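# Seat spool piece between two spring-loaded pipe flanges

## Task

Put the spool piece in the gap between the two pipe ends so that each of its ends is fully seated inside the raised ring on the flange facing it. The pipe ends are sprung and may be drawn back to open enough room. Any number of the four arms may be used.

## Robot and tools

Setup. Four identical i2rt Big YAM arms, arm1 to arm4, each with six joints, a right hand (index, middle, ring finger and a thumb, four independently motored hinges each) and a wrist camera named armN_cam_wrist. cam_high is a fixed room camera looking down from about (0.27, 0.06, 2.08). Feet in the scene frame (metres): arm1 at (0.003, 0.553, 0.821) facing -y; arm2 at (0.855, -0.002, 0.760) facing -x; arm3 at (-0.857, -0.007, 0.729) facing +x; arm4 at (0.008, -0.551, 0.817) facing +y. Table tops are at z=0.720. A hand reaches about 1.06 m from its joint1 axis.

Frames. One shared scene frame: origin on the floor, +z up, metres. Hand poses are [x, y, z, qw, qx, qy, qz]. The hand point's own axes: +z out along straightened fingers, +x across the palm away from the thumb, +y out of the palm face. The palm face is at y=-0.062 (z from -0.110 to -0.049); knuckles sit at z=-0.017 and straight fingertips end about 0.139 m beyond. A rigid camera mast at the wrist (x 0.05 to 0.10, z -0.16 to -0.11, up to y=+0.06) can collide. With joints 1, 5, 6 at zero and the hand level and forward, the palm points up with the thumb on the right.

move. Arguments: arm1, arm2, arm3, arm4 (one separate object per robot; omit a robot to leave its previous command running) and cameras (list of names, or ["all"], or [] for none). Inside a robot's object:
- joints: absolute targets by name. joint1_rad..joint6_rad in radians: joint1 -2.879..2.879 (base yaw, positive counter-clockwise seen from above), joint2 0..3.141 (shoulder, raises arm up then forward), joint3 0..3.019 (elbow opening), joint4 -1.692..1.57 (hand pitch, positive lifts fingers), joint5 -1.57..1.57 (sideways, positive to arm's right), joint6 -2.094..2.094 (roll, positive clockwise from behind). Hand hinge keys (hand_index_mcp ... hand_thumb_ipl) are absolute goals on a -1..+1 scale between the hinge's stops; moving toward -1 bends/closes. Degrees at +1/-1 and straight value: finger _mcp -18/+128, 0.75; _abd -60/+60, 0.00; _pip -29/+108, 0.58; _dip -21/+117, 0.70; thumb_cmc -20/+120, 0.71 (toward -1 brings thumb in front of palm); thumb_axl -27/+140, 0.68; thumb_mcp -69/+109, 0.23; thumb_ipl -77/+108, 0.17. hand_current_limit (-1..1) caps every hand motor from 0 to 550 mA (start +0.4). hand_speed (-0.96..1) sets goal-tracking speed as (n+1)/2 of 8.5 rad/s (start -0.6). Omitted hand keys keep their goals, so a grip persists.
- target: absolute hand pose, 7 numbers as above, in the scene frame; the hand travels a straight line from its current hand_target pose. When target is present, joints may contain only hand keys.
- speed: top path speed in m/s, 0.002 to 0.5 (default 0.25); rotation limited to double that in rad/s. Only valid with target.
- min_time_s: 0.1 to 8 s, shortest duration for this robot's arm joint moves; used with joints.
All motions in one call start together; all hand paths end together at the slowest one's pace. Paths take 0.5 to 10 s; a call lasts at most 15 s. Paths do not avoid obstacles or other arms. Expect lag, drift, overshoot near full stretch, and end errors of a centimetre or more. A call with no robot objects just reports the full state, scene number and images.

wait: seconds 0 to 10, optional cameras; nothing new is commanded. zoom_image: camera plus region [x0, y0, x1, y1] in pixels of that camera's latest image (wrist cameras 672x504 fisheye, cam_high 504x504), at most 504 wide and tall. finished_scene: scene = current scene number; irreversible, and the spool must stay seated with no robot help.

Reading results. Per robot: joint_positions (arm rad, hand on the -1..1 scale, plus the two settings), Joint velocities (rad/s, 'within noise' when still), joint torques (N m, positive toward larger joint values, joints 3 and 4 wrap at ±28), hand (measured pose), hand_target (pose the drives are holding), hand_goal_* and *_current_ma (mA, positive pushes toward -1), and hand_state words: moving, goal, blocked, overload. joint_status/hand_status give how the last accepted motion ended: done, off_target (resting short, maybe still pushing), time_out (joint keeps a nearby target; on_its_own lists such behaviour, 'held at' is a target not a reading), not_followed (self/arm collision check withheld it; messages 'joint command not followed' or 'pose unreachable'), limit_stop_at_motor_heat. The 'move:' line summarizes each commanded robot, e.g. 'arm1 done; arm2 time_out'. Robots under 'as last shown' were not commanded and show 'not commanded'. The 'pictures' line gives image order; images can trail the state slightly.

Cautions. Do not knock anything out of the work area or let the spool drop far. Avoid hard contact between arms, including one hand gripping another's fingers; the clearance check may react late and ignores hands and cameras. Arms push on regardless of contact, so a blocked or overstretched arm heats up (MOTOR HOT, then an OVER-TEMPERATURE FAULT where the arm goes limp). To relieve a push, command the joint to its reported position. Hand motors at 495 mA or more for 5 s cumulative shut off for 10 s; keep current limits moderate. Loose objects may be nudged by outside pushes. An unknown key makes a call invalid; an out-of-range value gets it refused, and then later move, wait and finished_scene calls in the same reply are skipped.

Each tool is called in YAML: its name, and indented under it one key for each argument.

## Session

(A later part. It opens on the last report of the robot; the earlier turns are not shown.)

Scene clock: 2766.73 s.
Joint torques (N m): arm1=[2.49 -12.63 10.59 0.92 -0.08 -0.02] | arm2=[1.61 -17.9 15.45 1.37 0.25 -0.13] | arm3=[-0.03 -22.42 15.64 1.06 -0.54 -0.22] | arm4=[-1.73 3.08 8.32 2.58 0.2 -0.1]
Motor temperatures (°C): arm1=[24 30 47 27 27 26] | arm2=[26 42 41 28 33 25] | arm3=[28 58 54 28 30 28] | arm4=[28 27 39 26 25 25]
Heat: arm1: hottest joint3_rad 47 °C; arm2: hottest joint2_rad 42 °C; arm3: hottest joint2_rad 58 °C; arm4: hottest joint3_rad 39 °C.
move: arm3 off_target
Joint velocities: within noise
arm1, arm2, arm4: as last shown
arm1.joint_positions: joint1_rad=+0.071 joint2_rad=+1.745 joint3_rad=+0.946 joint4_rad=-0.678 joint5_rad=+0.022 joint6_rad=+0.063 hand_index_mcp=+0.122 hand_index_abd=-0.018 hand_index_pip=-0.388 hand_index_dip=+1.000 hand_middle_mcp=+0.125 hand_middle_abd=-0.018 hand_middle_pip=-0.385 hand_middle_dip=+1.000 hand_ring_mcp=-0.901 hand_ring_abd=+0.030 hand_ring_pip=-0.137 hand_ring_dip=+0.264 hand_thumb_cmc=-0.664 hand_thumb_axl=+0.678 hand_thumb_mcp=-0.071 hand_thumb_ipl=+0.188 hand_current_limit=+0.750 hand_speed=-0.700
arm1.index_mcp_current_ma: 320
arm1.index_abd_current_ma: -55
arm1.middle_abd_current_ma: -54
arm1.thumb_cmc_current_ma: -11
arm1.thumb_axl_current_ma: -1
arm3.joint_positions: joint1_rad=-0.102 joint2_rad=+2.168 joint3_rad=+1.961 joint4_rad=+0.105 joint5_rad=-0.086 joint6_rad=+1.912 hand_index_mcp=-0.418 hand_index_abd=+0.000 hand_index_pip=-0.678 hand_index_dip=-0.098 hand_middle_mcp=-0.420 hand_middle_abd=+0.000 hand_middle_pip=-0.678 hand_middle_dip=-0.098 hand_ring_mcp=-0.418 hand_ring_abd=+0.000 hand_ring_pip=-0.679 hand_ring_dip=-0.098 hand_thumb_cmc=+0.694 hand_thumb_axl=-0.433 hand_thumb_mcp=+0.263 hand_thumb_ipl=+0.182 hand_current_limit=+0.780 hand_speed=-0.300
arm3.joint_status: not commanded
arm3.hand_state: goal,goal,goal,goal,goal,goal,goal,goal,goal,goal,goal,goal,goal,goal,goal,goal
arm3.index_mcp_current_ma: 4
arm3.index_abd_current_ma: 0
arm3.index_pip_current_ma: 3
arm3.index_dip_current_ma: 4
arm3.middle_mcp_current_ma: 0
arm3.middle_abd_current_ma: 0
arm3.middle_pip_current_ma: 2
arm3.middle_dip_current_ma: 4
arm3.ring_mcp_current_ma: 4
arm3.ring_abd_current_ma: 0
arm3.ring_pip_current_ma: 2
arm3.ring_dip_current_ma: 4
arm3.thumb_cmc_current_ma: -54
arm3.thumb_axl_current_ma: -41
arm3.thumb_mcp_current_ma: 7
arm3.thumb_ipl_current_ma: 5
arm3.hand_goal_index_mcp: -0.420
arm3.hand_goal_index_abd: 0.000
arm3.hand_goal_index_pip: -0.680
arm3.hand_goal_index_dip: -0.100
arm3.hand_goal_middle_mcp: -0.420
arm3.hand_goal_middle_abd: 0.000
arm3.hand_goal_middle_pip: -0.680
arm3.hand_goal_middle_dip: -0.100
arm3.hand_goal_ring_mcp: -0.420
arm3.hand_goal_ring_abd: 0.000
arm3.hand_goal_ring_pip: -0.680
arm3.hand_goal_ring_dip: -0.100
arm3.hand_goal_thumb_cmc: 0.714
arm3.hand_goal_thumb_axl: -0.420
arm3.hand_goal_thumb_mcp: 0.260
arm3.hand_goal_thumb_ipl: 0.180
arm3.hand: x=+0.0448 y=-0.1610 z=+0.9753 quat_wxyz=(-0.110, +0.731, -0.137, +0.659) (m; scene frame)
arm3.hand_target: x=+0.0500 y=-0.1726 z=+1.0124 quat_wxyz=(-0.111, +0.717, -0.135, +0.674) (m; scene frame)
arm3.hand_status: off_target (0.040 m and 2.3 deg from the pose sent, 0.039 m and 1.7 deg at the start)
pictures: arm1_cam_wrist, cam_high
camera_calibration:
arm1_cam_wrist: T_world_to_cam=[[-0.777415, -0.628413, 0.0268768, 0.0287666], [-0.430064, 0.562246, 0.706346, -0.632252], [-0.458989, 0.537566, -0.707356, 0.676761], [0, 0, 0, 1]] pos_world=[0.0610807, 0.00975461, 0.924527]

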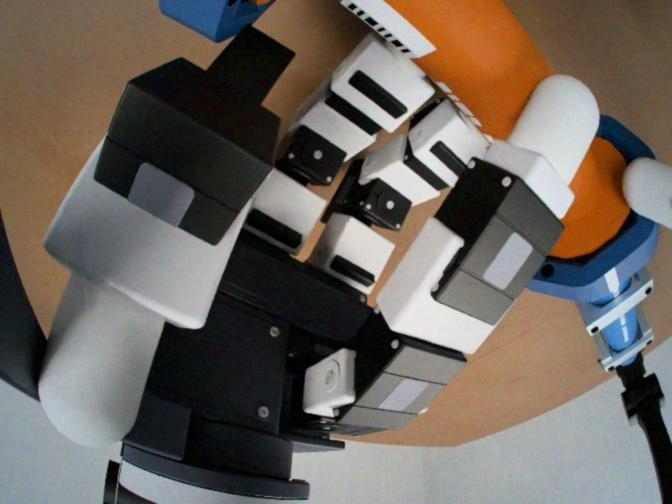

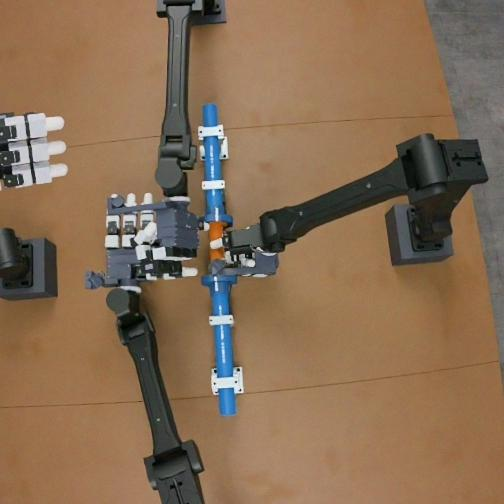

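move:
  arm3: {"target": [0.0590, -0.1735, 1.0125, -0.111, 0.718, -0.135, 0.674], "speed": 0.02}
  cameras: ["cam_high","arm1_cam_wrist","arm2_cam_wrist"]

zoom_image:
  camera: "cam_high"
  region: [200, 205, 246, 235]

zoom_image:
  camera: "cam_high"
  region: [190, 255, 250, 295]

Scene clock: 2777.83 s.
Joint torques (N m): arm1=[2.49 -12.57 10.56 0.92 -0.08 -0.01] | arm2=[1.67 -18.08 15.46 1.37 0.22 -0.12] | arm3=[-0.09 -22.24 15.95 1.51 -0.4 -0.23] | arm4=[-1.61 3.66 8.12 2.43 0.22 -0.11]
Motor temperatures (°C): arm1=[24 30 47 27 27 26] | arm2=[26 42 41 28 33 25] | arm3=[28 58 57 28 30 28] | arm4=[28 27 39 26 25 25]
Heat: arm1: hottest joint3_rad 47 °C; arm2: hottest joint2_rad 42 °C; arm3: hottest joint2_rad 58 °C; arm4: hottest joint3_rad 39 °C.
move: arm3 off_target
Joint velocities: within noise
arm1, arm2, arm4: as last shown
arm1.joint_positions: joint1_rad=+0.071 joint2_rad=+1.745 joint3_rad=+0.946 joint4_rad=-0.678 joint5_rad=+0.022 joint6_rad=+0.062 hand_index_mcp=+0.124 hand_index_abd=-0.025 hand_index_pip=-0.388 hand_index_dip=+1.000 hand_middle_mcp=+0.125 hand_middle_abd=-0.020 hand_middle_pip=-0.385 hand_middle_dip=+1.000 hand_ring_mcp=-0.901 hand_ring_abd=+0.030 hand_ring_pip=-0.137 hand_ring_dip=+0.264 hand_thumb_cmc=-0.669 hand_thumb_axl=+0.676 hand_thumb_mcp=-0.072 hand_thumb_ipl=+0.188 hand_current_limit=+0.750 hand_speed=-0.700
arm1.hand_state: blocked,blocked,blocked,goal,blocked,goal,blocked,goal,goal,blocked,goal,goal,goal,goal,blocked,goal
arm1.index_mcp_current_ma: 329
arm1.index_abd_current_ma: -79
arm1.middle_abd_current_ma: -59
arm1.thumb_cmc_current_ma: -29
arm1.thumb_axl_current_ma: -8
arm1.thumb_mcp_current_ma: 373
arm1.hand_target: x=+0.0099 y=-0.0075 z=+0.8351 quat_wxyz=(+0.087, +0.996, +0.003, -0.001) (m; scene frame)
arm3.joint_positions: joint1_rad=-0.102 joint2_rad=+2.179 joint3_rad=+1.983 joint4_rad=+0.084 joint5_rad=-0.089 joint6_rad=+1.912 hand_index_mcp=-0.418 hand_index_abd=+0.000 hand_index_pip=-0.678 hand_index_dip=-0.098 hand_middle_mcp=-0.420 hand_middle_abd=+0.000 hand_middle_pip=-0.678 hand_middle_dip=-0.098 hand_ring_mcp=-0.418 hand_ring_abd=+0.000 hand_ring_pip=-0.679 hand_ring_dip=-0.098 hand_thumb_cmc=+0.697 hand_thumb_axl=-0.429 hand_thumb_mcp=+0.261 hand_thumb_ipl=+0.182 hand_current_limit=+0.780 hand_speed=-0.300
arm3.joint_status: not commanded
arm3.hand_state: goal,goal,goal,goal,goal,goal,goal,goal,goal,goal,goal,goal,goal,goal,goal,goal
arm3.index_mcp_current_ma: 4
arm3.index_abd_current_ma: 0
arm3.index_pip_current_ma: 3
arm3.index_dip_current_ma: 4
arm3.middle_mcp_current_ma: 0
arm3.middle_abd_current_ma: 0
arm3.middle_pip_current_ma: 2
arm3.middle_dip_current_ma: 4
arm3.ring_mcp_current_ma: 4
arm3.ring_abd_current_ma: 0
arm3.ring_pip_current_ma: 2
arm3.ring_dip_current_ma: 4
arm3.thumb_cmc_current_ma: -46
arm3.thumb_axl_current_ma: -25
arm3.thumb_mcp_current_ma: 2
arm3.thumb_ipl_current_ma: 5
arm3.hand_goal_index_mcp: -0.420
arm3.hand_goal_index_abd: 0.000
arm3.hand_goal_index_pip: -0.680
arm3.hand_goal_index_dip: -0.100
arm3.hand_goal_middle_mcp: -0.420
arm3.hand_goal_middle_abd: 0.000
arm3.hand_goal_middle_pip: -0.680
arm3.hand_goal_middle_dip: -0.100
arm3.hand_goal_ring_mcp: -0.420
arm3.hand_goal_ring_abd: 0.000
arm3.hand_goal_ring_pip: -0.680
arm3.hand_goal_ring_dip: -0.100
arm3.hand_goal_thumb_cmc: 0.714
arm3.hand_goal_thumb_axl: -0.420
arm3.hand_goal_thumb_mcp: 0.260
arm3.hand_goal_thumb_ipl: 0.180
arm3.hand: x=+0.0482 y=-0.1608 z=+0.9740 quat_wxyz=(-0.111, +0.734, -0.137, +0.655) (m; scene frame)
arm3.hand_target: x=+0.0551 y=-0.1730 z=+1.0125 quat_wxyz=(-0.111, +0.718, -0.135, +0.674) (m; scene frame)
arm3.hand_status: off_target (0.042 m and 2.9 deg from the pose sent, 0.042 m and 2.3 deg at the start)
pictures: arm1_cam_wrist, arm2_cam_wrist, cam_high
camera_calibration:
arm1_cam_wrist: T_world_to_cam=[[-0.776971, -0.628962, 0.0268845, 0.028815], [-0.430449, 0.561935, 0.706359, -0.632193], [-0.45938, 0.537248, -0.707344, 0.676823], [0, 0, 0, 1]] pos_world=[0.061181, 0.00975348, 0.924527]
arm2_cam_wrist: T_world_to_cam=[[0.0438644, 0.812411, 0.581433, -0.354357], [0.766592, 0.345833, -0.541051, 0.562729], [-0.640635, 0.469455, -0.607618, 0.753308], [0, 0, 0, 1]] pos_world=[0.0667555, -0.260371, 0.968224]

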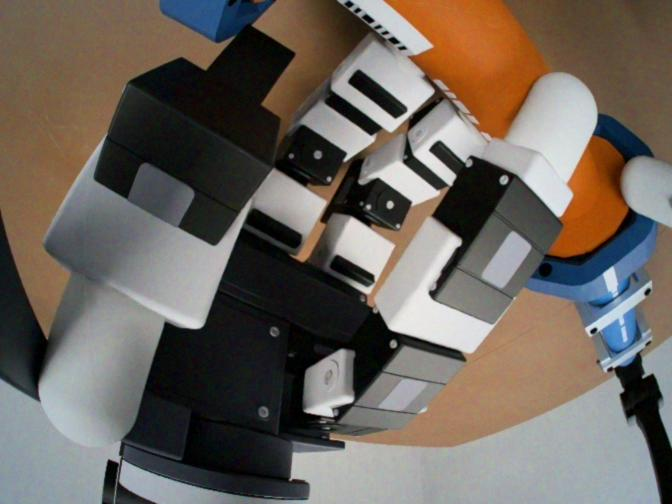

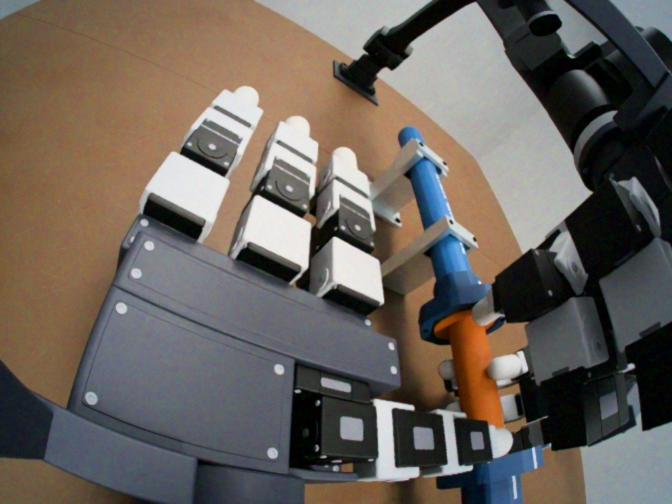

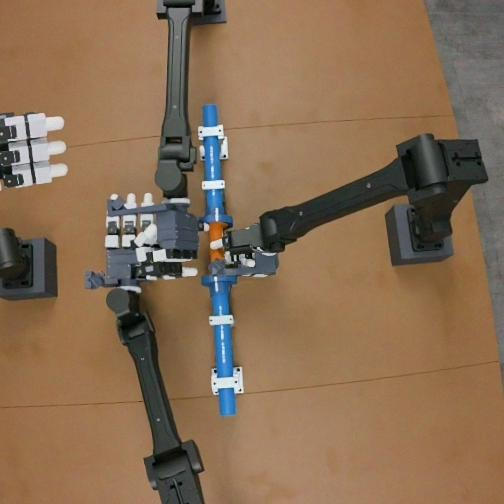

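Scaled by 10.957 from the camera's 504x504 image, which has a finer 720x720 frame.

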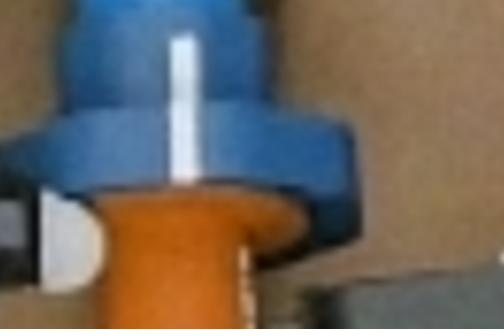

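Scaled by 8.400 from the camera's 504x504 image, which has a finer 720x720 frame.

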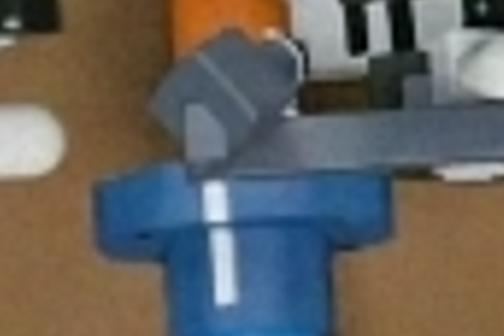

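move:
  arm3: {"target": [0.0640, -0.1740, 1.0125, -0.111, 0.718, -0.135, 0.674], "speed": 0.02}
  cameras: ["cam_high","arm1_cam_wrist","arm2_cam_wrist"]

zoom_image:
  camera: "cam_high"
  region: [200, 205, 246, 235]

zoom_image:
  camera: "cam_high"
  region: [190, 255, 250, 295]

zoom_image:
  camera: "arm2_cam_wrist"
  region: [390, 260, 570, 395]

Scene clock: 2794.03 s.
Joint torques (N m): arm1=[2.49 -12.57 10.56 0.92 -0.08 0] | arm2=[1.73 -17.85 15.46 1.29 0.23 -0.11] | arm3=[0.79 -20.78 15.77 1.92 -0.21 -0.21] | arm4=[-1.14 3.02 8.32 2.66 0.18 -0.09]
Motor temperatures (°C): arm1=[24 30 47 27 27 26] | arm2=[26 42 41 28 32 25] | arm3=[28 55 59 28 29 28] | arm4=[28 27 39 26 25 25]
Heat: arm1: hottest joint3_rad 47 °C; arm2: hottest joint2_rad 42 °C; arm3: hottest joint3_rad 59 °C; arm4: hottest joint3_rad 39 °C.
move: arm3 off_target
Joint velocities: within noise
arm1, arm2, arm4: as last shown
arm1.joint_positions: joint1_rad=+0.071 joint2_rad=+1.745 joint3_rad=+0.946 joint4_rad=-0.678 joint5_rad=+0.022 joint6_rad=+0.061 hand_index_mcp=+0.124 hand_index_abd=-0.025 hand_index_pip=-0.388 hand_index_dip=+1.000 hand_middle_mcp=+0.125 hand_middle_abd=-0.020 hand_middle_pip=-0.385 hand_middle_dip=+1.000 hand_ring_mcp=-0.901 hand_ring_abd=+0.030 hand_ring_pip=-0.137 hand_ring_dip=+0.264 hand_thumb_cmc=-0.669 hand_thumb_axl=+0.676 hand_thumb_mcp=-0.072 hand_thumb_ipl=+0.188 hand_current_limit=+0.750 hand_speed=-0.700
arm1.hand: x=+0.0010 y=+0.0246 z=+0.8012 quat_wxyz=(+0.048, +0.999, -0.003, -0.004) (m; scene frame)
arm1.hand_target: x=+0.0100 y=-0.0075 z=+0.8351 quat_wxyz=(+0.087, +0.996, +0.003, -0.001) (m; scene frame)
arm3.joint_positions: joint1_rad=-0.110 joint2_rad=+2.185 joint3_rad=+2.024 joint4_rad=+0.061 joint5_rad=-0.093 joint6_rad=+1.912 hand_index_mcp=-0.418 hand_index_abd=+0.000 hand_index_pip=-0.678 hand_index_dip=-0.098 hand_middle_mcp=-0.420 hand_middle_abd=+0.000 hand_middle_pip=-0.678 hand_middle_dip=-0.098 hand_ring_mcp=-0.418 hand_ring_abd=+0.000 hand_ring_pip=-0.679 hand_ring_dip=-0.098 hand_thumb_cmc=+0.703 hand_thumb_axl=-0.422 hand_thumb_mcp=+0.260 hand_thumb_ipl=+0.181 hand_current_limit=+0.780 hand_speed=-0.300
arm3.joint_status: not commanded
arm3.hand_state: goal,goal,goal,goal,goal,goal,goal,goal,goal,goal,goal,goal,goal,goal,goal,goal
arm3.index_mcp_current_ma: 4
arm3.index_abd_current_ma: 0
arm3.index_pip_current_ma: 3
arm3.index_dip_current_ma: 4
arm3.middle_mcp_current_ma: 0
arm3.middle_abd_current_ma: 0
arm3.middle_pip_current_ma: 2
arm3.middle_dip_current_ma: 4
arm3.ring_mcp_current_ma: 4
arm3.ring_abd_current_ma: 0
arm3.ring_pip_current_ma: 2
arm3.ring_dip_current_ma: 4
arm3.thumb_cmc_current_ma: -28
arm3.thumb_axl_current_ma: -5
arm3.thumb_mcp_current_ma: 0
arm3.thumb_ipl_current_ma: 3
arm3.hand_goal_index_mcp: -0.420
arm3.hand_goal_index_abd: 0.000
arm3.hand_goal_index_pip: -0.680
arm3.hand_goal_index_dip: -0.100
arm3.hand_goal_middle_mcp: -0.420
arm3.hand_goal_middle_abd: 0.000
arm3.hand_goal_middle_pip: -0.680
arm3.hand_goal_middle_dip: -0.100
arm3.hand_goal_ring_mcp: -0.420
arm3.hand_goal_ring_abd: 0.000
arm3.hand_goal_ring_pip: -0.680
arm3.hand_goal_ring_dip: -0.100
arm3.hand_goal_thumb_cmc: 0.714
arm3.hand_goal_thumb_axl: -0.420
arm3.hand_goal_thumb_mcp: 0.260
arm3.hand_goal_thumb_ipl: 0.180
arm3.hand: x=+0.0522 y=-0.1679 z=+0.9887 quat_wxyz=(-0.110, +0.730, -0.137, +0.660) (m; scene frame)
arm3.hand_target: x=+0.0614 y=-0.1735 z=+1.0127 quat_wxyz=(-0.111, +0.718, -0.135, +0.674) (m; scene frame)
arm3.hand_status: off_target (0.027 m and 2.1 deg from the pose sent, 0.044 m and 2.9 deg at the start)
pictures: arm1_cam_wrist, arm2_cam_wrist, cam_high
camera_calibration:
arm1_cam_wrist: T_world_to_cam=[[-0.77624, -0.629861, 0.0269522, 0.0288707], [-0.431042, 0.561443, 0.706389, -0.632092], [-0.460059, 0.536709, -0.707311, 0.676933], [0, 0, 0, 1]] pos_world=[0.0613813, 0.00975159, 0.924527]
arm2_cam_wrist: T_world_to_cam=[[0.0438644, 0.812411, 0.581433, -0.354357], [0.766592, 0.345833, -0.541051, 0.562729], [-0.640635, 0.469455, -0.607618, 0.753308], [0, 0, 0, 1]] pos_world=[0.0667555, -0.260371, 0.968224]

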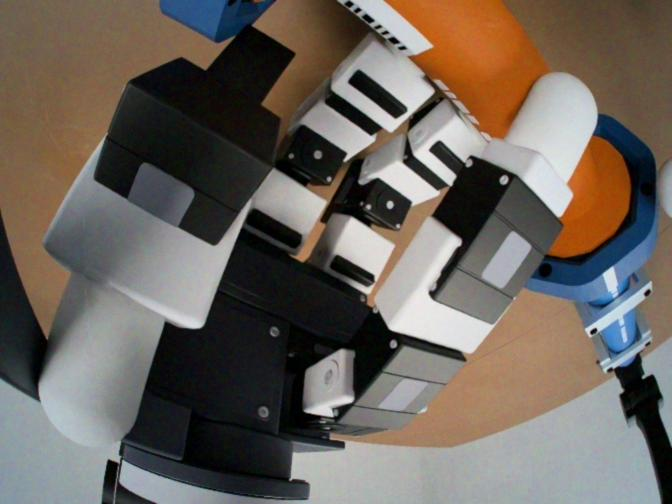

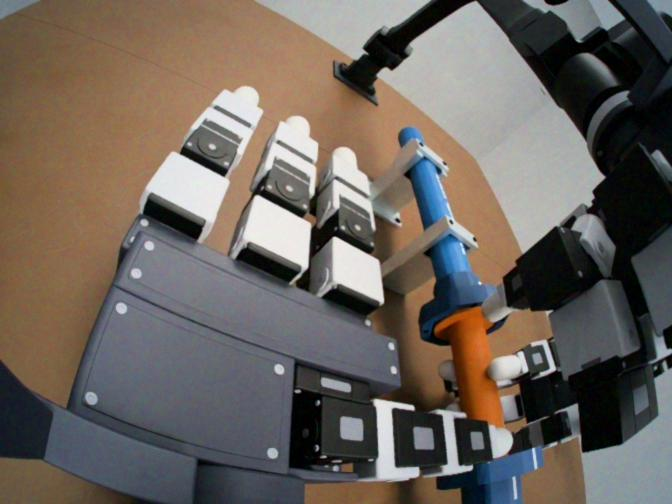

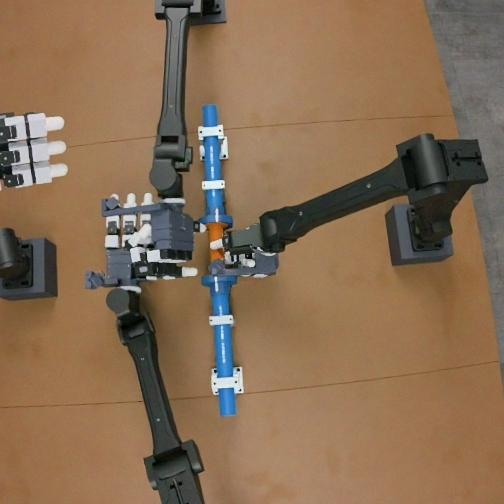

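Scaled by 10.957 from the camera's 504x504 image, which has a finer 720x720 frame.

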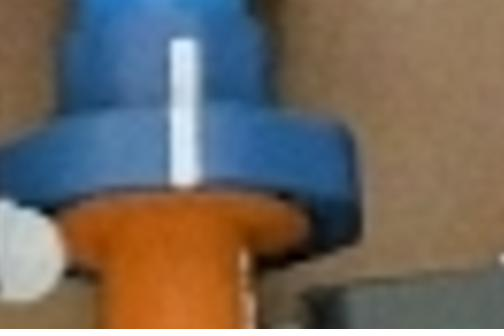

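Scaled by 8.400 from the camera's 504x504 image, which has a finer 720x720 frame.

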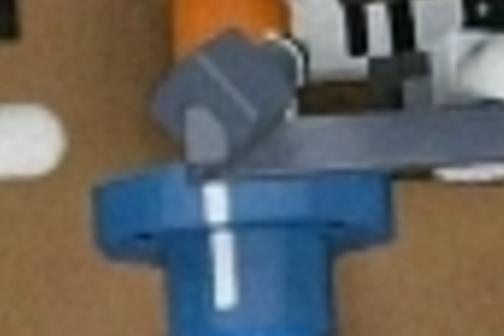

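Scaled by 2.800 from the camera's 672x504 image, which has a finer 960x720 frame.

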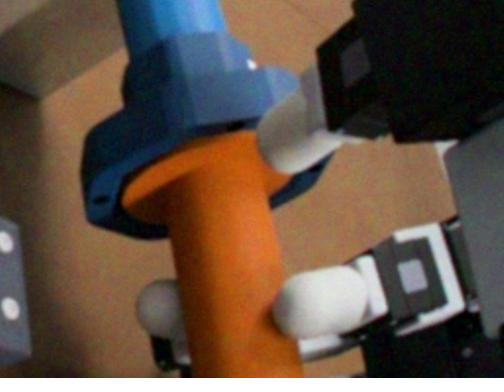

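move:
  arm3: {"target": [0.0600, -0.2100, 1.0160, -0.111, 0.718, -0.135, 0.674], "speed": 0.05}
  cameras: ["cam_high","arm1_cam_wrist","arm2_cam_wrist","arm3_cam_wrist"]

zoom_image:
  camera: "cam_high"
  region: [200, 205, 246, 235]

zoom_image:
  camera: "cam_high"
  region: [190, 255, 250, 295]

zoom_image:
  camera: "arm2_cam_wrist"
  region: [390, 260, 570, 395]

Scene clock: 2804.90 s.
Joint torques (N m): arm1=[2.49 -12.57 10.56 0.92 -0.08 0] | arm2=[1.67 -18.08 15.43 1.31 0.21 -0.14] | arm3=[0.79 -20.95 15.87 1.7 -0.21 -0.25] | arm4=[-0.73 3.14 8.27 2.69 0.22 -0.06]
Motor temperatures (°C): arm1=[24 30 47 27 27 26] | arm2=[26 42 41 28 32 25] | arm3=[28 54 58 28 29 28] | arm4=[28 27 39 26 25 25]
Heat: arm1: hottest joint3_rad 47 °C; arm2: hottest joint2_rad 42 °C; arm3: hottest joint3_rad 58 °C; arm4: hottest joint3_rad 39 °C.
move: arm3 off_target
Joint velocities: within noise
arm1, arm2, arm4: as last shown
arm3.joint_positions: joint1_rad=-0.162 joint2_rad=+2.185 joint3_rad=+2.039 joint4_rad=+0.049 joint5_rad=-0.141 joint6_rad=+1.912 hand_index_mcp=-0.418 hand_index_abd=+0.000 hand_index_pip=-0.678 hand_index_dip=-0.098 hand_middle_mcp=-0.420 hand_middle_abd=+0.000 hand_middle_pip=-0.678 hand_middle_dip=-0.098 hand_ring_mcp=-0.418 hand_ring_abd=+0.000 hand_ring_pip=-0.679 hand_ring_dip=-0.098 hand_thumb_cmc=+0.703 hand_thumb_axl=-0.422 hand_thumb_mcp=+0.260 hand_thumb_ipl=+0.181 hand_current_limit=+0.780 hand_speed=-0.300
arm3.joint_status: not commanded
arm3.hand_state: goal,goal,goal,goal,goal,goal,goal,goal,goal,goal,goal,goal,goal,goal,goal,goal
arm3.index_mcp_current_ma: 4
arm3.index_abd_current_ma: 0
arm3.index_pip_current_ma: 3
arm3.index_dip_current_ma: 4
arm3.middle_mcp_current_ma: 0
arm3.middle_abd_current_ma: 0
arm3.middle_pip_current_ma: 2
arm3.middle_dip_current_ma: 4
arm3.ring_mcp_current_ma: 4
arm3.ring_abd_current_ma: 0
arm3.ring_pip_current_ma: 2
arm3.ring_dip_current_ma: 4
arm3.thumb_cmc_current_ma: -27
arm3.thumb_axl_current_ma: -5
arm3.thumb_mcp_current_ma: 0
arm3.thumb_ipl_current_ma: 3
arm3.hand_goal_index_mcp: -0.420
arm3.hand_goal_index_abd: 0.000
arm3.hand_goal_index_pip: -0.680
arm3.hand_goal_index_dip: -0.100
arm3.hand_goal_middle_mcp: -0.420
arm3.hand_goal_middle_abd: 0.000
arm3.hand_goal_middle_pip: -0.680
arm3.hand_goal_middle_dip: -0.100
arm3.hand_goal_ring_mcp: -0.420
arm3.hand_goal_ring_abd: 0.000
arm3.hand_goal_ring_pip: -0.680
arm3.hand_goal_ring_dip: -0.100
arm3.hand_goal_thumb_cmc: 0.714
arm3.hand_goal_thumb_axl: -0.420
arm3.hand_goal_thumb_mcp: 0.260
arm3.hand_goal_thumb_ipl: 0.180
arm3.hand: x=+0.0476 y=-0.2068 z=+0.9948 quat_wxyz=(-0.111, +0.729, -0.140, +0.661) (m; scene frame)
arm3.hand_target: x=+0.0576 y=-0.2096 z=+1.0160 quat_wxyz=(-0.111, +0.718, -0.135, +0.674) (m; scene frame)
arm3.hand_status: off_target (0.025 m and 2.0 deg from the pose sent, 0.051 m and 2.2 deg at the start)
pictures: arm1_cam_wrist, arm2_cam_wrist, arm3_cam_wrist, cam_high
camera_calibration:
arm1_cam_wrist: T_world_to_cam=[[-0.77624, -0.629861, 0.0269522, 0.0288707], [-0.431042, 0.561443, 0.706389, -0.632092], [-0.460059, 0.536709, -0.707311, 0.676933], [0, 0, 0, 1]] pos_world=[0.0613813, 0.00975159, 0.924527]
arm2_cam_wrist: T_world_to_cam=[[0.0438644, 0.812411, 0.581433, -0.354357], [0.766592, 0.345833, -0.541051, 0.562729], [-0.640635, 0.469455, -0.607618, 0.753308], [0, 0, 0, 1]] pos_world=[0.0667555, -0.260371, 0.968224]
arm3_cam_wrist: T_world_to_cam=[[-0.162969, -0.320398, -0.933159, 0.89654], [-0.697525, 0.706322, -0.120697, 0.255433], [0.697782, 0.631232, -0.338594, 0.560348], [0, 0, 0, 1]] pos_world=[-0.0667217, -0.246878, 1.05717]

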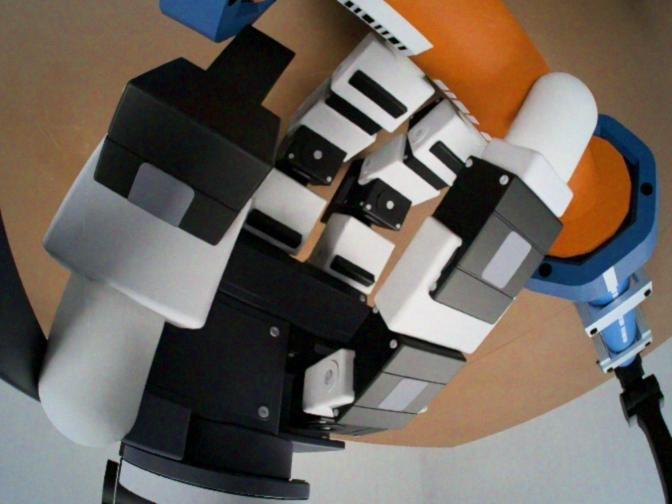

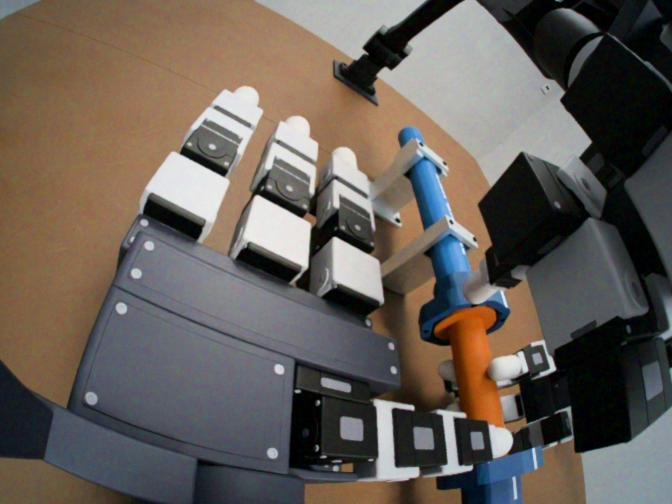

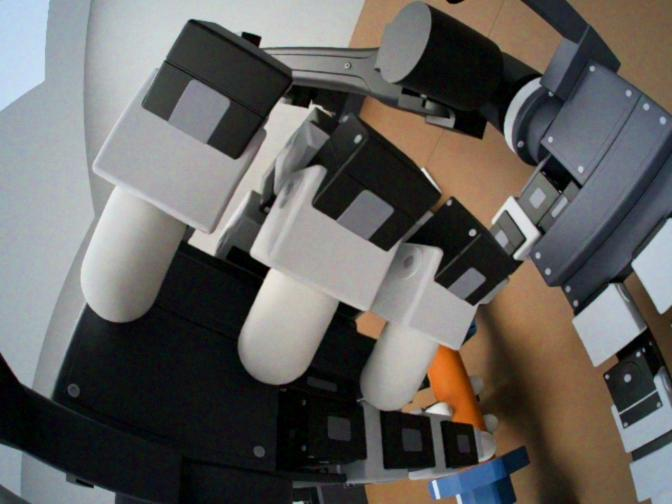

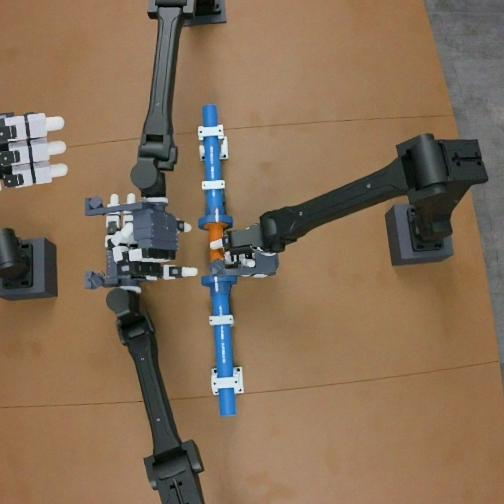

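Scaled by 10.957 from the camera's 504x504 image, which has a finer 720x720 frame.

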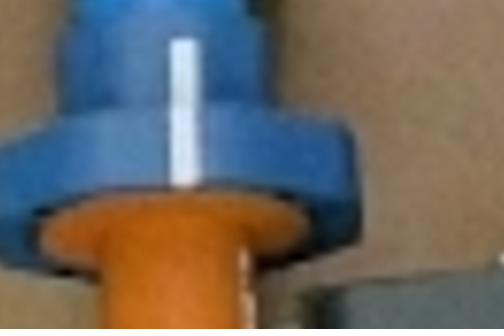

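Scaled by 8.400 from the camera's 504x504 image, which has a finer 720x720 frame.

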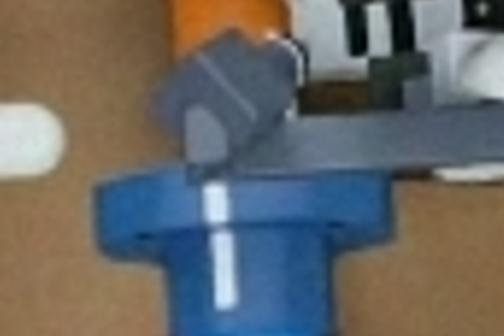

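Scaled by 2.800 from the camera's 672x504 image, which has a finer 960x720 frame.

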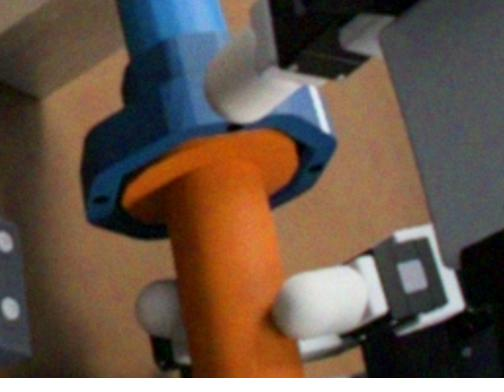

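move:
  arm3: {"target": [0.0300, -0.2200, 1.1500, -0.111, 0.718, -0.135, 0.674], "speed": 0.1}
  cameras: ["cam_high","arm3_cam_wrist"]

move:
  arm3: {"joints": {"joint1_rad": -0.144, "joint2_rad": 1.851, "joint3_rad": 2.18, "joint4_rad": -0.028, "joint5_rad": -0.322, "joint6_rad": 1.859}, "min_time_s": 4}
  cameras: ["cam_high","arm3_cam_wrist"]

Scene clock: 2817.17 s.
Joint torques (N m): arm1=[2.49 -12.57 10.56 0.92 -0.08 0] | arm2=[1.2 -17.44 15.54 1.26 0.21 -0.12] | arm3=[0.56 -22.24 16.17 1.65 -0.21 -0.25] | arm4=[-1.26 3.25 8.39 2.47 0.21 -0.03]
Motor temperatures (°C): arm1=[24 30 47 27 27 26] | arm2=[26 42 41 28 32 25] | arm3=[28 54 60 28 29 28] | arm4=[28 27 39 26 25 25]
Heat: arm1: hottest joint3_rad 47 °C; arm2: hottest joint2_rad 42 °C; arm3: hottest joint3_rad 60 °C; arm4: hottest joint3_rad 39 °C.
move: arm3 off_target
Joint velocities: within noise
arm1: as last shown
arm2.joint_positions: joint1_rad=+0.308 joint2_rad=+2.475 joint3_rad=+1.900 joint4_rad=+0.537 joint5_rad=+0.388 joint6_rad=+0.016 hand_index_mcp=+0.768 hand_index_abd=+0.001 hand_index_pip=+0.581 hand_index_dip=+0.697 hand_middle_mcp=+0.763 hand_middle_abd=+0.001 hand_middle_pip=+0.577 hand_middle_dip=+0.696 hand_ring_mcp=+0.763 hand_ring_abd=+0.001 hand_ring_pip=+0.577 hand_ring_dip=+0.696 hand_thumb_cmc=+0.704 hand_thumb_axl=-0.402 hand_thumb_mcp=+0.242 hand_thumb_ipl=+0.175 hand_current_limit=+0.780 hand_speed=-0.600
arm2.joint_status: not commanded
arm2.hand_state: goal,goal,goal,goal,goal,goal,goal,goal,goal,goal,goal,goal,blocked,goal,goal,goal
arm2.index_mcp_current_ma: 5
arm2.index_abd_current_ma: 0
arm2.index_pip_current_ma: 1
arm2.index_dip_current_ma: 0
arm2.middle_mcp_current_ma: 2
arm2.middle_abd_current_ma: 0
arm2.middle_pip_current_ma: 0
arm2.middle_dip_current_ma: 0
arm2.ring_mcp_current_ma: 2
arm2.ring_abd_current_ma: 0
arm2.ring_pip_current_ma: 0
arm2.ring_dip_current_ma: 0
arm2.thumb_cmc_current_ma: 13
arm2.thumb_axl_current_ma: 0
arm2.thumb_mcp_current_ma: 5
arm2.thumb_ipl_current_ma: 1
arm2.hand_goal_index_mcp: 0.754
arm2.hand_goal_index_abd: 0.000
arm2.hand_goal_index_pip: 0.576
arm2.hand_goal_index_dip: 0.696
arm2.hand_goal_middle_mcp: 0.754
arm2.hand_goal_middle_abd: 0.000
arm2.hand_goal_middle_pip: 0.576
arm2.hand_goal_middle_dip: 0.696
arm2.hand_goal_ring_mcp: 0.754
arm2.hand_goal_ring_abd: 0.000
arm2.hand_goal_ring_pip: 0.576
arm2.hand_goal_ring_dip: 0.696
arm2.hand_goal_thumb_cmc: 0.680
arm2.hand_goal_thumb_axl: -0.400
arm2.hand_goal_thumb_mcp: 0.230
arm2.hand_goal_thumb_ipl: 0.170
arm2.hand: x=-0.0412 y=-0.1886 z=+0.9393 quat_wxyz=(-0.469, -0.486, +0.530, +0.512) (m; scene frame)
arm2.hand_target: x=-0.0486 y=-0.2004 z=+0.9540 quat_wxyz=(-0.480, -0.480, +0.521, +0.518) (m; scene frame)
arm2.hand_status: not commanded
arm3.joint_positions: joint1_rad=-0.177 joint2_rad=+2.121 joint3_rad=+2.238 joint4_rad=-0.239 joint5_rad=-0.161 joint6_rad=+1.912 hand_index_mcp=-0.418 hand_index_abd=+0.000 hand_index_pip=-0.678 hand_index_dip=-0.098 hand_middle_mcp=-0.420 hand_middle_abd=+0.000 hand_middle_pip=-0.678 hand_middle_dip=-0.098 hand_ring_mcp=-0.418 hand_ring_abd=+0.000 hand_ring_pip=-0.679 hand_ring_dip=-0.098 hand_thumb_cmc=+0.703 hand_thumb_axl=-0.422 hand_thumb_mcp=+0.260 hand_thumb_ipl=+0.181 hand_current_limit=+0.780 hand_speed=-0.300
arm3.joint_status: not commanded
arm3.hand_state: goal,goal,goal,goal,goal,goal,goal,goal,goal,goal,goal,goal,goal,goal,goal,goal
arm3.index_mcp_current_ma: 4
arm3.index_abd_current_ma: 0
arm3.index_pip_current_ma: 3
arm3.index_dip_current_ma: 4
arm3.middle_mcp_current_ma: 0
arm3.middle_abd_current_ma: 0
arm3.middle_pip_current_ma: 2
arm3.middle_dip_current_ma: 4
arm3.ring_mcp_current_ma: 4
arm3.ring_abd_current_ma: 0
arm3.ring_pip_current_ma: 2
arm3.ring_dip_current_ma: 4
arm3.thumb_cmc_current_ma: -27
arm3.thumb_axl_current_ma: -5
arm3.thumb_mcp_current_ma: 0
arm3.thumb_ipl_current_ma: 3
arm3.hand_goal_index_mcp: -0.420
arm3.hand_goal_index_abd: 0.000
arm3.hand_goal_index_pip: -0.680
arm3.hand_goal_index_dip: -0.100
arm3.hand_goal_middle_mcp: -0.420
arm3.hand_goal_middle_abd: 0.000
arm3.hand_goal_middle_pip: -0.680
arm3.hand_goal_middle_dip: -0.100
arm3.hand_goal_ring_mcp: -0.420
arm3.hand_goal_ring_abd: 0.000
arm3.hand_goal_ring_pip: -0.680
arm3.hand_goal_ring_dip: -0.100
arm3.hand_goal_thumb_cmc: 0.714
arm3.hand_goal_thumb_axl: -0.420
arm3.hand_goal_thumb_mcp: 0.260
arm3.hand_goal_thumb_ipl: 0.180
arm3.hand: x=+0.0286 y=-0.2133 z=+1.1057 quat_wxyz=(-0.113, +0.737, -0.142, +0.652) (m; scene frame)
arm3.hand_target: x=+0.0267 y=-0.2191 z=+1.1494 quat_wxyz=(-0.111, +0.718, -0.135, +0.674) (m; scene frame)
arm3.hand_status: off_target (0.045 m and 3.4 deg from the pose sent, 0.157 m and 2.0 deg at the start)
arm4.joint_positions: joint1_rad=+0.260 joint2_rad=+0.524 joint3_rad=+1.368 joint4_rad=-1.198 joint5_rad=+0.064 joint6_rad=+1.102 hand_index_mcp=+0.755 hand_index_abd=+0.001 hand_index_pip=+0.577 hand_index_dip=+0.696 hand_middle_mcp=+0.755 hand_middle_abd=+0.001 hand_middle_pip=+0.577 hand_middle_dip=+0.696 hand_ring_mcp=+0.756 hand_ring_abd=+0.001 hand_ring_pip=+0.577 hand_ring_dip=+0.696 hand_thumb_cmc=+0.715 hand_thumb_axl=+0.677 hand_thumb_mcp=+0.226 hand_thumb_ipl=+0.168 hand_current_limit=+0.400 hand_speed=-0.600
arm4.joint_status: not commanded
arm4.hand_state: goal,goal,goal,goal,goal,goal,goal,goal,goal,goal,goal,goal,goal,goal,goal,goal
arm4.index_mcp_current_ma: 0
arm4.index_abd_current_ma: 0
arm4.index_pip_current_ma: 0
arm4.index_dip_current_ma: 0
arm4.middle_mcp_current_ma: 0
arm4.middle_abd_current_ma: 0
arm4.middle_pip_current_ma: 0
arm4.middle_dip_current_ma: 0
arm4.ring_mcp_current_ma: 0
arm4.ring_abd_current_ma: 0
arm4.ring_pip_current_ma: 0
arm4.ring_dip_current_ma: 0
arm4.thumb_cmc_current_ma: 0
arm4.thumb_axl_current_ma: 0
arm4.thumb_mcp_current_ma: 0
arm4.thumb_ipl_current_ma: 0
arm4.hand_goal_index_mcp: 0.754
arm4.hand_goal_index_abd: 0.000
arm4.hand_goal_index_pip: 0.576
arm4.hand_goal_index_dip: 0.696
arm4.hand_goal_middle_mcp: 0.754
arm4.hand_goal_middle_abd: 0.000
arm4.hand_goal_middle_pip: 0.576
arm4.hand_goal_middle_dip: 0.696
arm4.hand_goal_ring_mcp: 0.754
arm4.hand_goal_ring_abd: 0.000
arm4.hand_goal_ring_pip: 0.576
arm4.hand_goal_ring_dip: 0.696
arm4.hand_goal_thumb_cmc: 0.714
arm4.hand_goal_thumb_axl: 0.678
arm4.hand_goal_thumb_mcp: 0.226
arm4.hand_goal_thumb_ipl: 0.168
arm4.hand: x=+0.0360 y=-0.3143 z=+1.4136 quat_wxyz=(-0.335, +0.346, +0.746, +0.459) (m; scene frame)
arm4.hand_target: x=+0.0370 y=-0.3183 z=+1.4262 quat_wxyz=(-0.342, +0.343, +0.739, +0.469) (m; scene frame)
arm4.hand_status: not commanded
pictures: arm3_cam_wrist, cam_high
camera_calibration:
arm3_cam_wrist: T_world_to_cam=[[-0.184091, -0.315265, -0.930977, 0.994058], [-0.703872, 0.703392, -0.0990123, 0.235778], [0.686057, 0.637062, -0.351394, 0.631064], [0, 0, 0, 1]] pos_world=[-0.0839909, -0.25448, 1.17054]

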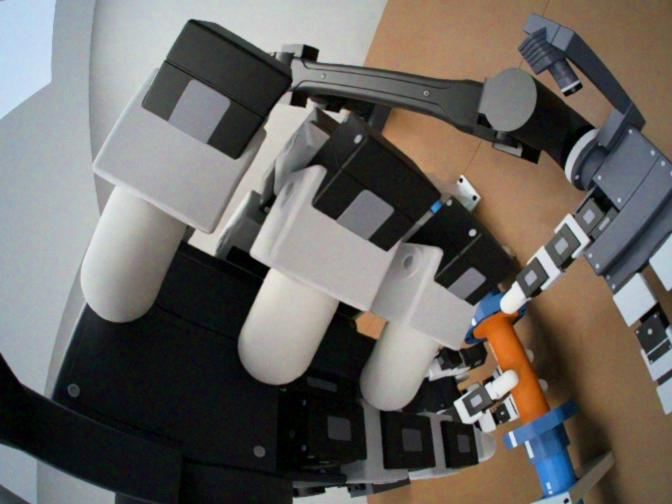

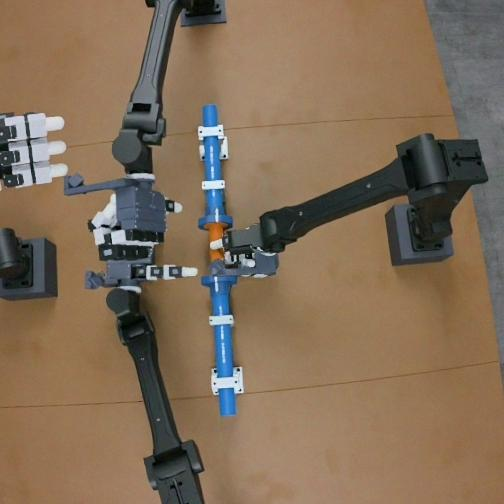

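Scene clock: 2821.63 s.
Joint torques (N m): arm1=[2.49 -12.57 10.56 0.92 -0.08 0] | arm2=[1.38 -18.02 15.53 1.28 0.22 -0.11] | arm3=[1.49 -18.9 10.17 3 -0.2 -0.32] | arm4=[-1.2 3.19 8.46 2.73 0.19 -0.08]
Motor temperatures (°C): arm1=[24 30 47 27 27 26] | arm2=[26 42 41 28 32 25] | arm3=[28 54 59 28 29 28] | arm4=[28 27 39 26 25 25]
Heat: arm1: hottest joint3_rad 47 °C; arm2: hottest joint2_rad 42 °C; arm3: hottest joint3_rad 59 °C; arm4: hottest joint3_rad 39 °C.
move: arm3 done
Joint velocities: within noise
arm1, arm2, arm4: as last shown
arm3.joint_positions: joint1_rad=-0.152 joint2_rad=+1.862 joint3_rad=+2.186 joint4_rad=-0.048 joint5_rad=-0.318 joint6_rad=+1.869 hand_index_mcp=-0.419 hand_index_abd=+0.000 hand_index_pip=-0.678 hand_index_dip=-0.098 hand_middle_mcp=-0.420 hand_middle_abd=+0.000 hand_middle_pip=-0.678 hand_middle_dip=-0.098 hand_ring_mcp=-0.419 hand_ring_abd=+0.000 hand_ring_pip=-0.679 hand_ring_dip=-0.098 hand_thumb_cmc=+0.705 hand_thumb_axl=-0.422 hand_thumb_mcp=+0.260 hand_thumb_ipl=+0.181 hand_current_limit=+0.780 hand_speed=-0.300
arm3.joint_status: all done
arm3.hand_state: goal,goal,goal,goal,goal,goal,goal,goal,goal,goal,goal,goal,goal,goal,goal,goal
arm3.index_mcp_current_ma: 1
arm3.index_abd_current_ma: 0
arm3.index_pip_current_ma: 3
arm3.index_dip_current_ma: 4
arm3.middle_mcp_current_ma: 0
arm3.middle_abd_current_ma: 0
arm3.middle_pip_current_ma: 2
arm3.middle_dip_current_ma: 4
arm3.ring_mcp_current_ma: 1
arm3.ring_abd_current_ma: 0
arm3.ring_pip_current_ma: 2
arm3.ring_dip_current_ma: 4
arm3.thumb_cmc_current_ma: -20
arm3.thumb_axl_current_ma: -5
arm3.thumb_mcp_current_ma: 0
arm3.thumb_ipl_current_ma: 3
arm3.hand_goal_index_mcp: -0.420
arm3.hand_goal_index_abd: 0.000
arm3.hand_goal_index_pip: -0.680
arm3.hand_goal_index_dip: -0.100
arm3.hand_goal_middle_mcp: -0.420
arm3.hand_goal_middle_abd: 0.000
arm3.hand_goal_middle_pip: -0.680
arm3.hand_goal_middle_dip: -0.100
arm3.hand_goal_ring_mcp: -0.420
arm3.hand_goal_ring_abd: 0.000
arm3.hand_goal_ring_pip: -0.680
arm3.hand_goal_ring_dip: -0.100
arm3.hand_goal_thumb_cmc: 0.714
arm3.hand_goal_thumb_axl: -0.420
arm3.hand_goal_thumb_mcp: 0.260
arm3.hand_goal_thumb_ipl: 0.180
arm3.hand: x=-0.0434 y=-0.1519 z=+1.3466 quat_wxyz=(-0.152, +0.610, -0.012, +0.777) (m; scene frame)
arm3.hand_target: x=-0.0472 y=-0.1448 z=+1.3573 quat_wxyz=(-0.151, +0.601, -0.002, +0.785) (m; scene frame)
arm3.hand_status: not commanded
pictures: arm3_cam_wrist, cam_high
camera_calibration:
arm3_cam_wrist: T_world_to_cam=[[0.243743, -0.420466, -0.873955, 1.15024], [-0.706002, 0.540912, -0.457138, 0.623197], [0.664944, 0.728438, -0.165007, 0.488001], [0, 0, 0, 1]] pos_world=[-0.164876, -0.208937, 1.37067]

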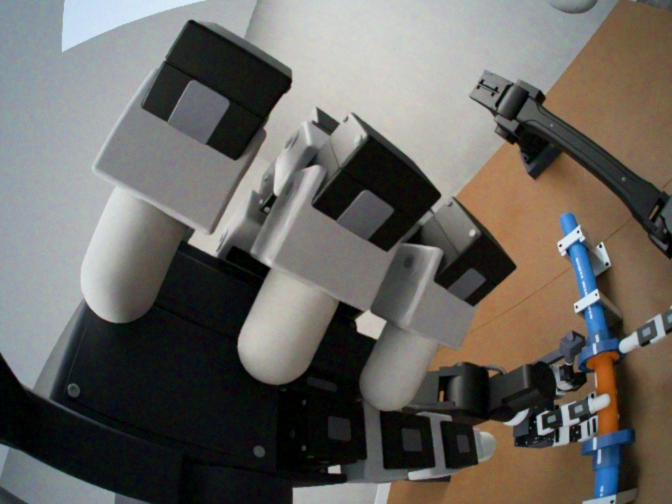

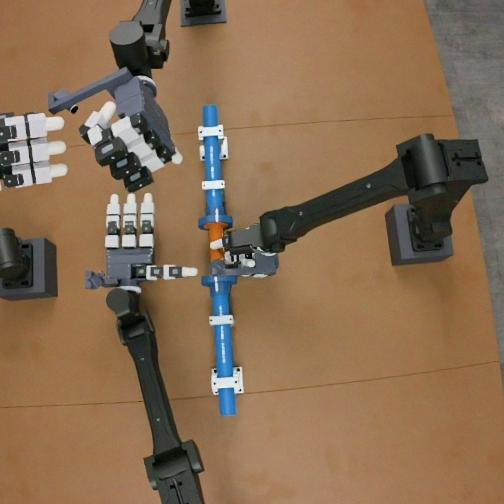

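zoom_image:
  camera: "arm3_cam_wrist"
  region: [560, 320, 672, 480]

zoom_image:
  camera: "cam_high"
  region: [195, 205, 250, 292]

zoom_image:
  camera: "arm1_cam_wrist"
  region: [500, 90, 672, 320]

zoom_image:
  camera: "cam_high"
  region: [205, 255, 240, 285]

Scaled by 3.150 from the camera's 672x504 image, which has a finer 960x720 frame.

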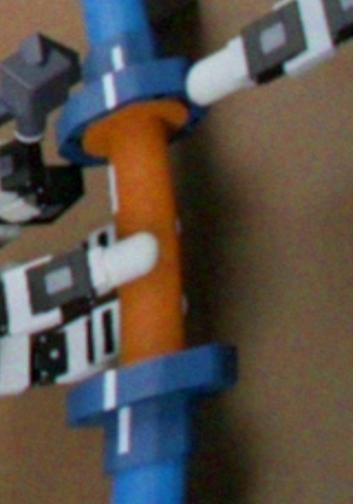

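Scaled by 5.793 from the camera's 504x504 image, which has a finer 720x720 frame.

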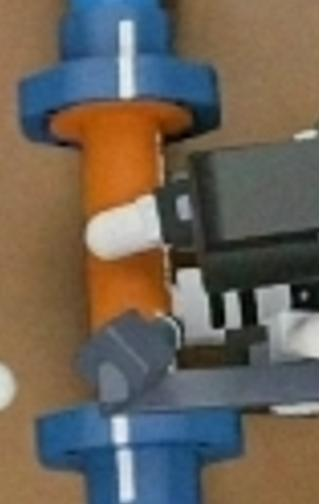

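This scene's latest camera images include none from arm1_cam_wrist. They are from: arm3_cam_wrist, cam_high. arm1_cam_wrist's image comes with the result of a call that names it in "cameras".

Scaled by 14.400 from the camera's 504x504 image, which has a finer 720x720 frame.

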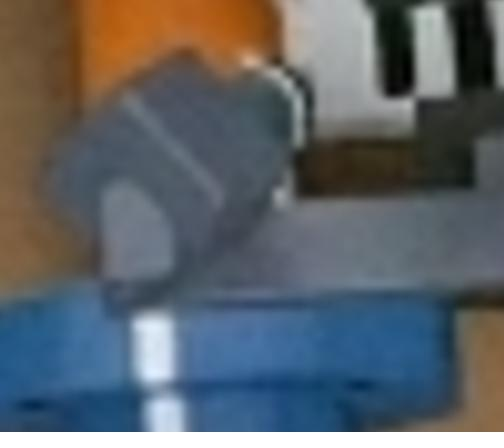

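move:
  arm2: {"target": [-0.0486, -0.2500, 0.9500, -0.480, -0.480, 0.521, 0.518], "speed": 0.06}
  cameras: ["cam_high","arm2_cam_wrist","arm1_cam_wrist"]

zoom_image:
  camera: "arm2_cam_wrist"
  region: [420, 280, 580, 504]

zoom_image:
  camera: "arm1_cam_wrist"
  region: [500, 90, 672, 320]

zoom_image:
  camera: "arm1_cam_wrist"
  region: [130, 0, 330, 100]

Scene clock: 2887.87 s.
Joint torques (N m): arm1=[2.49 -12.57 10.56 0.92 -0.09 0] | arm2=[1.14 -18.08 15.68 1.4 0.31 -0.13] | arm3=[1.49 -19.14 10 3.03 -0.21 -0.32] | arm4=[-0.91 2.96 8.36 2.55 0.16 -0.11]
Motor temperatures (°C): arm1=[24 30 47 27 27 26] | arm2=[26 42 42 28 30 25] | arm3=[28 51 52 28 28 28] | arm4=[28 27 39 26 25 25]
Heat: arm1: hottest joint3_rad 47 °C; arm2: hottest joint2_rad 42 °C; arm3: hottest joint3_rad 52 °C; arm4: hottest joint3_rad 39 °C.
move: arm2 off_target
Joint velocities: within noise
arm1, arm3, arm4: as last shown
arm2.joint_positions: joint1_rad=+0.369 joint2_rad=+2.518 joint3_rad=+1.979 joint4_rad=+0.499 joint5_rad=+0.447 joint6_rad=+0.016 hand_index_mcp=+0.768 hand_index_abd=+0.001 hand_index_pip=+0.581 hand_index_dip=+0.697 hand_middle_mcp=+0.763 hand_middle_abd=+0.001 hand_middle_pip=+0.577 hand_middle_dip=+0.696 hand_ring_mcp=+0.763 hand_ring_abd=+0.001 hand_ring_pip=+0.577 hand_ring_dip=+0.696 hand_thumb_cmc=+0.704 hand_thumb_axl=-0.402 hand_thumb_mcp=+0.242 hand_thumb_ipl=+0.175 hand_current_limit=+0.780 hand_speed=-0.600
arm2.joint_status: not commanded
arm2.hand_state: goal,goal,goal,goal,goal,goal,goal,goal,goal,goal,goal,goal,blocked,goal,goal,goal
arm2.index_mcp_current_ma: 5
arm2.index_abd_current_ma: 0
arm2.index_pip_current_ma: 1
arm2.index_dip_current_ma: 0
arm2.middle_mcp_current_ma: 2
arm2.middle_abd_current_ma: 0
arm2.middle_pip_current_ma: 0
arm2.middle_dip_current_ma: 0
arm2.ring_mcp_current_ma: 2
arm2.ring_abd_current_ma: 0
arm2.ring_pip_current_ma: 0
arm2.ring_dip_current_ma: 0
arm2.thumb_cmc_current_ma: 13
arm2.thumb_axl_current_ma: 0
arm2.thumb_mcp_current_ma: 5
arm2.thumb_ipl_current_ma: 1
arm2.hand_goal_index_mcp: 0.754
arm2.hand_goal_index_abd: 0.000
arm2.hand_goal_index_pip: 0.576
arm2.hand_goal_index_dip: 0.696
arm2.hand_goal_middle_mcp: 0.754
arm2.hand_goal_middle_abd: 0.000
arm2.hand_goal_middle_pip: 0.576
arm2.hand_goal_middle_dip: 0.696
arm2.hand_goal_ring_mcp: 0.754
arm2.hand_goal_ring_abd: 0.000
arm2.hand_goal_ring_pip: 0.576
arm2.hand_goal_ring_dip: 0.696
arm2.hand_goal_thumb_cmc: 0.680
arm2.hand_goal_thumb_axl: -0.400
arm2.hand_goal_thumb_mcp: 0.230
arm2.hand_goal_thumb_ipl: 0.170
arm2.hand: x=-0.0401 y=-0.2381 z=+0.9356 quat_wxyz=(-0.469, -0.488, +0.529, +0.512) (m; scene frame)
arm2.hand_target: x=-0.0463 y=-0.2492 z=+0.9501 quat_wxyz=(-0.480, -0.480, +0.521, +0.517) (m; scene frame)
arm2.hand_status: off_target (0.021 m and 1.9 deg from the pose sent, 0.063 m and 1.9 deg at the start)
arm3.hand: x=-0.0434 y=-0.1519 z=+1.3463 quat_wxyz=(-0.152, +0.611, -0.012, +0.777) (m; scene frame)
pictures: arm1_cam_wrist, arm2_cam_wrist, cam_high
camera_calibration:
arm1_cam_wrist: T_world_to_cam=[[-0.77624, -0.629861, 0.0269522, 0.0288707], [-0.431042, 0.561443, 0.706389, -0.632092], [-0.460059, 0.536709, -0.707311, 0.676933], [0, 0, 0, 1]] pos_world=[0.0613813, 0.00975159, 0.924527]
arm2_cam_wrist: T_world_to_cam=[[0.0411865, 0.810825, 0.583837, -0.314779], [0.76654, 0.34916, -0.538984, 0.575763], [-0.640874, 0.469734, -0.60715, 0.774627], [0, 0, 0, 1]] pos_world=[0.0680575, -0.309671, 0.964421]

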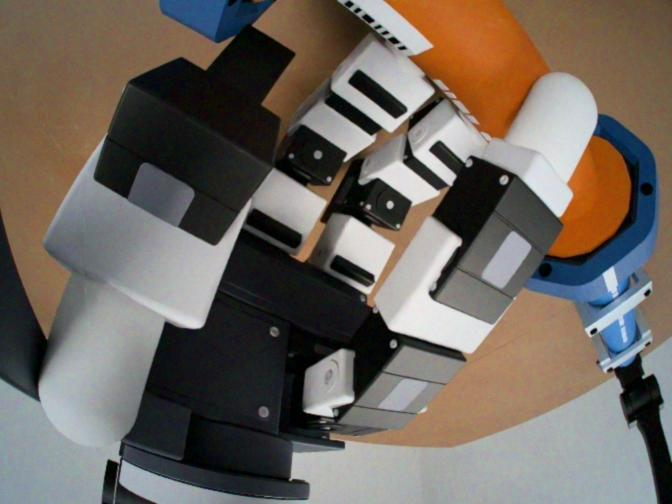

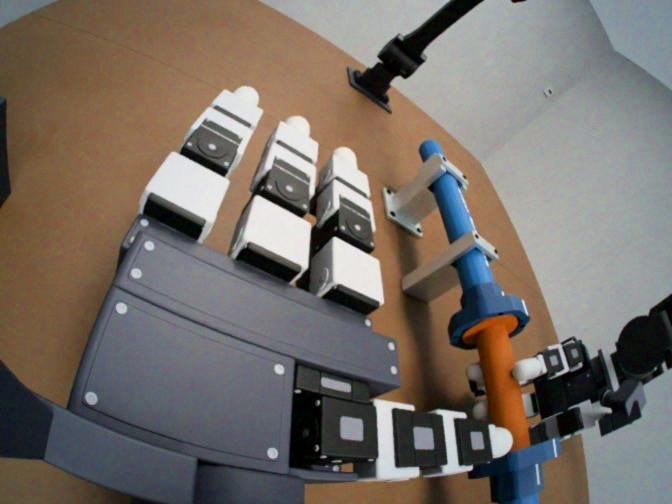

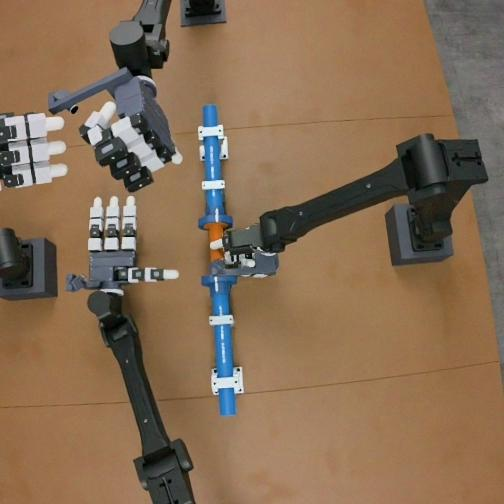

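Scaled by 2.250 from the camera's 672x504 image, which has a finer 960x720 frame.

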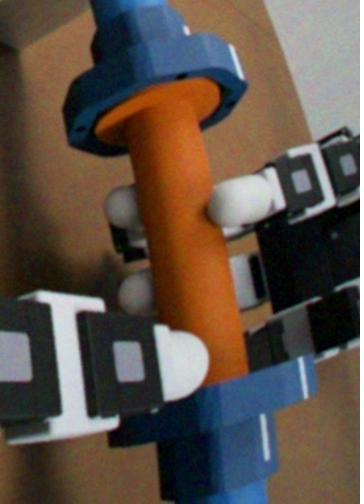

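Scaled by 2.191 from the camera's 672x504 image, which has a finer 960x720 frame.

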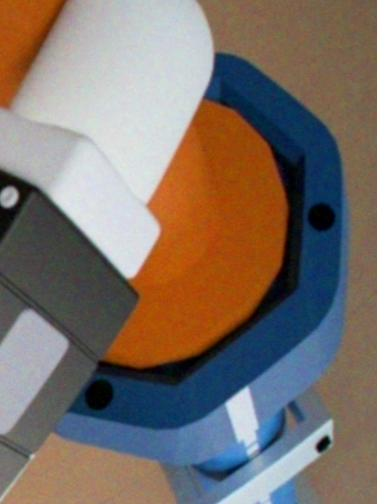

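Scaled by 2.520 from the camera's 672x504 image, which has a finer 960x720 frame.

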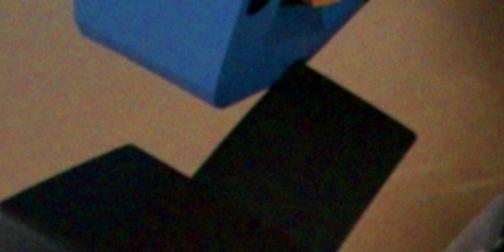

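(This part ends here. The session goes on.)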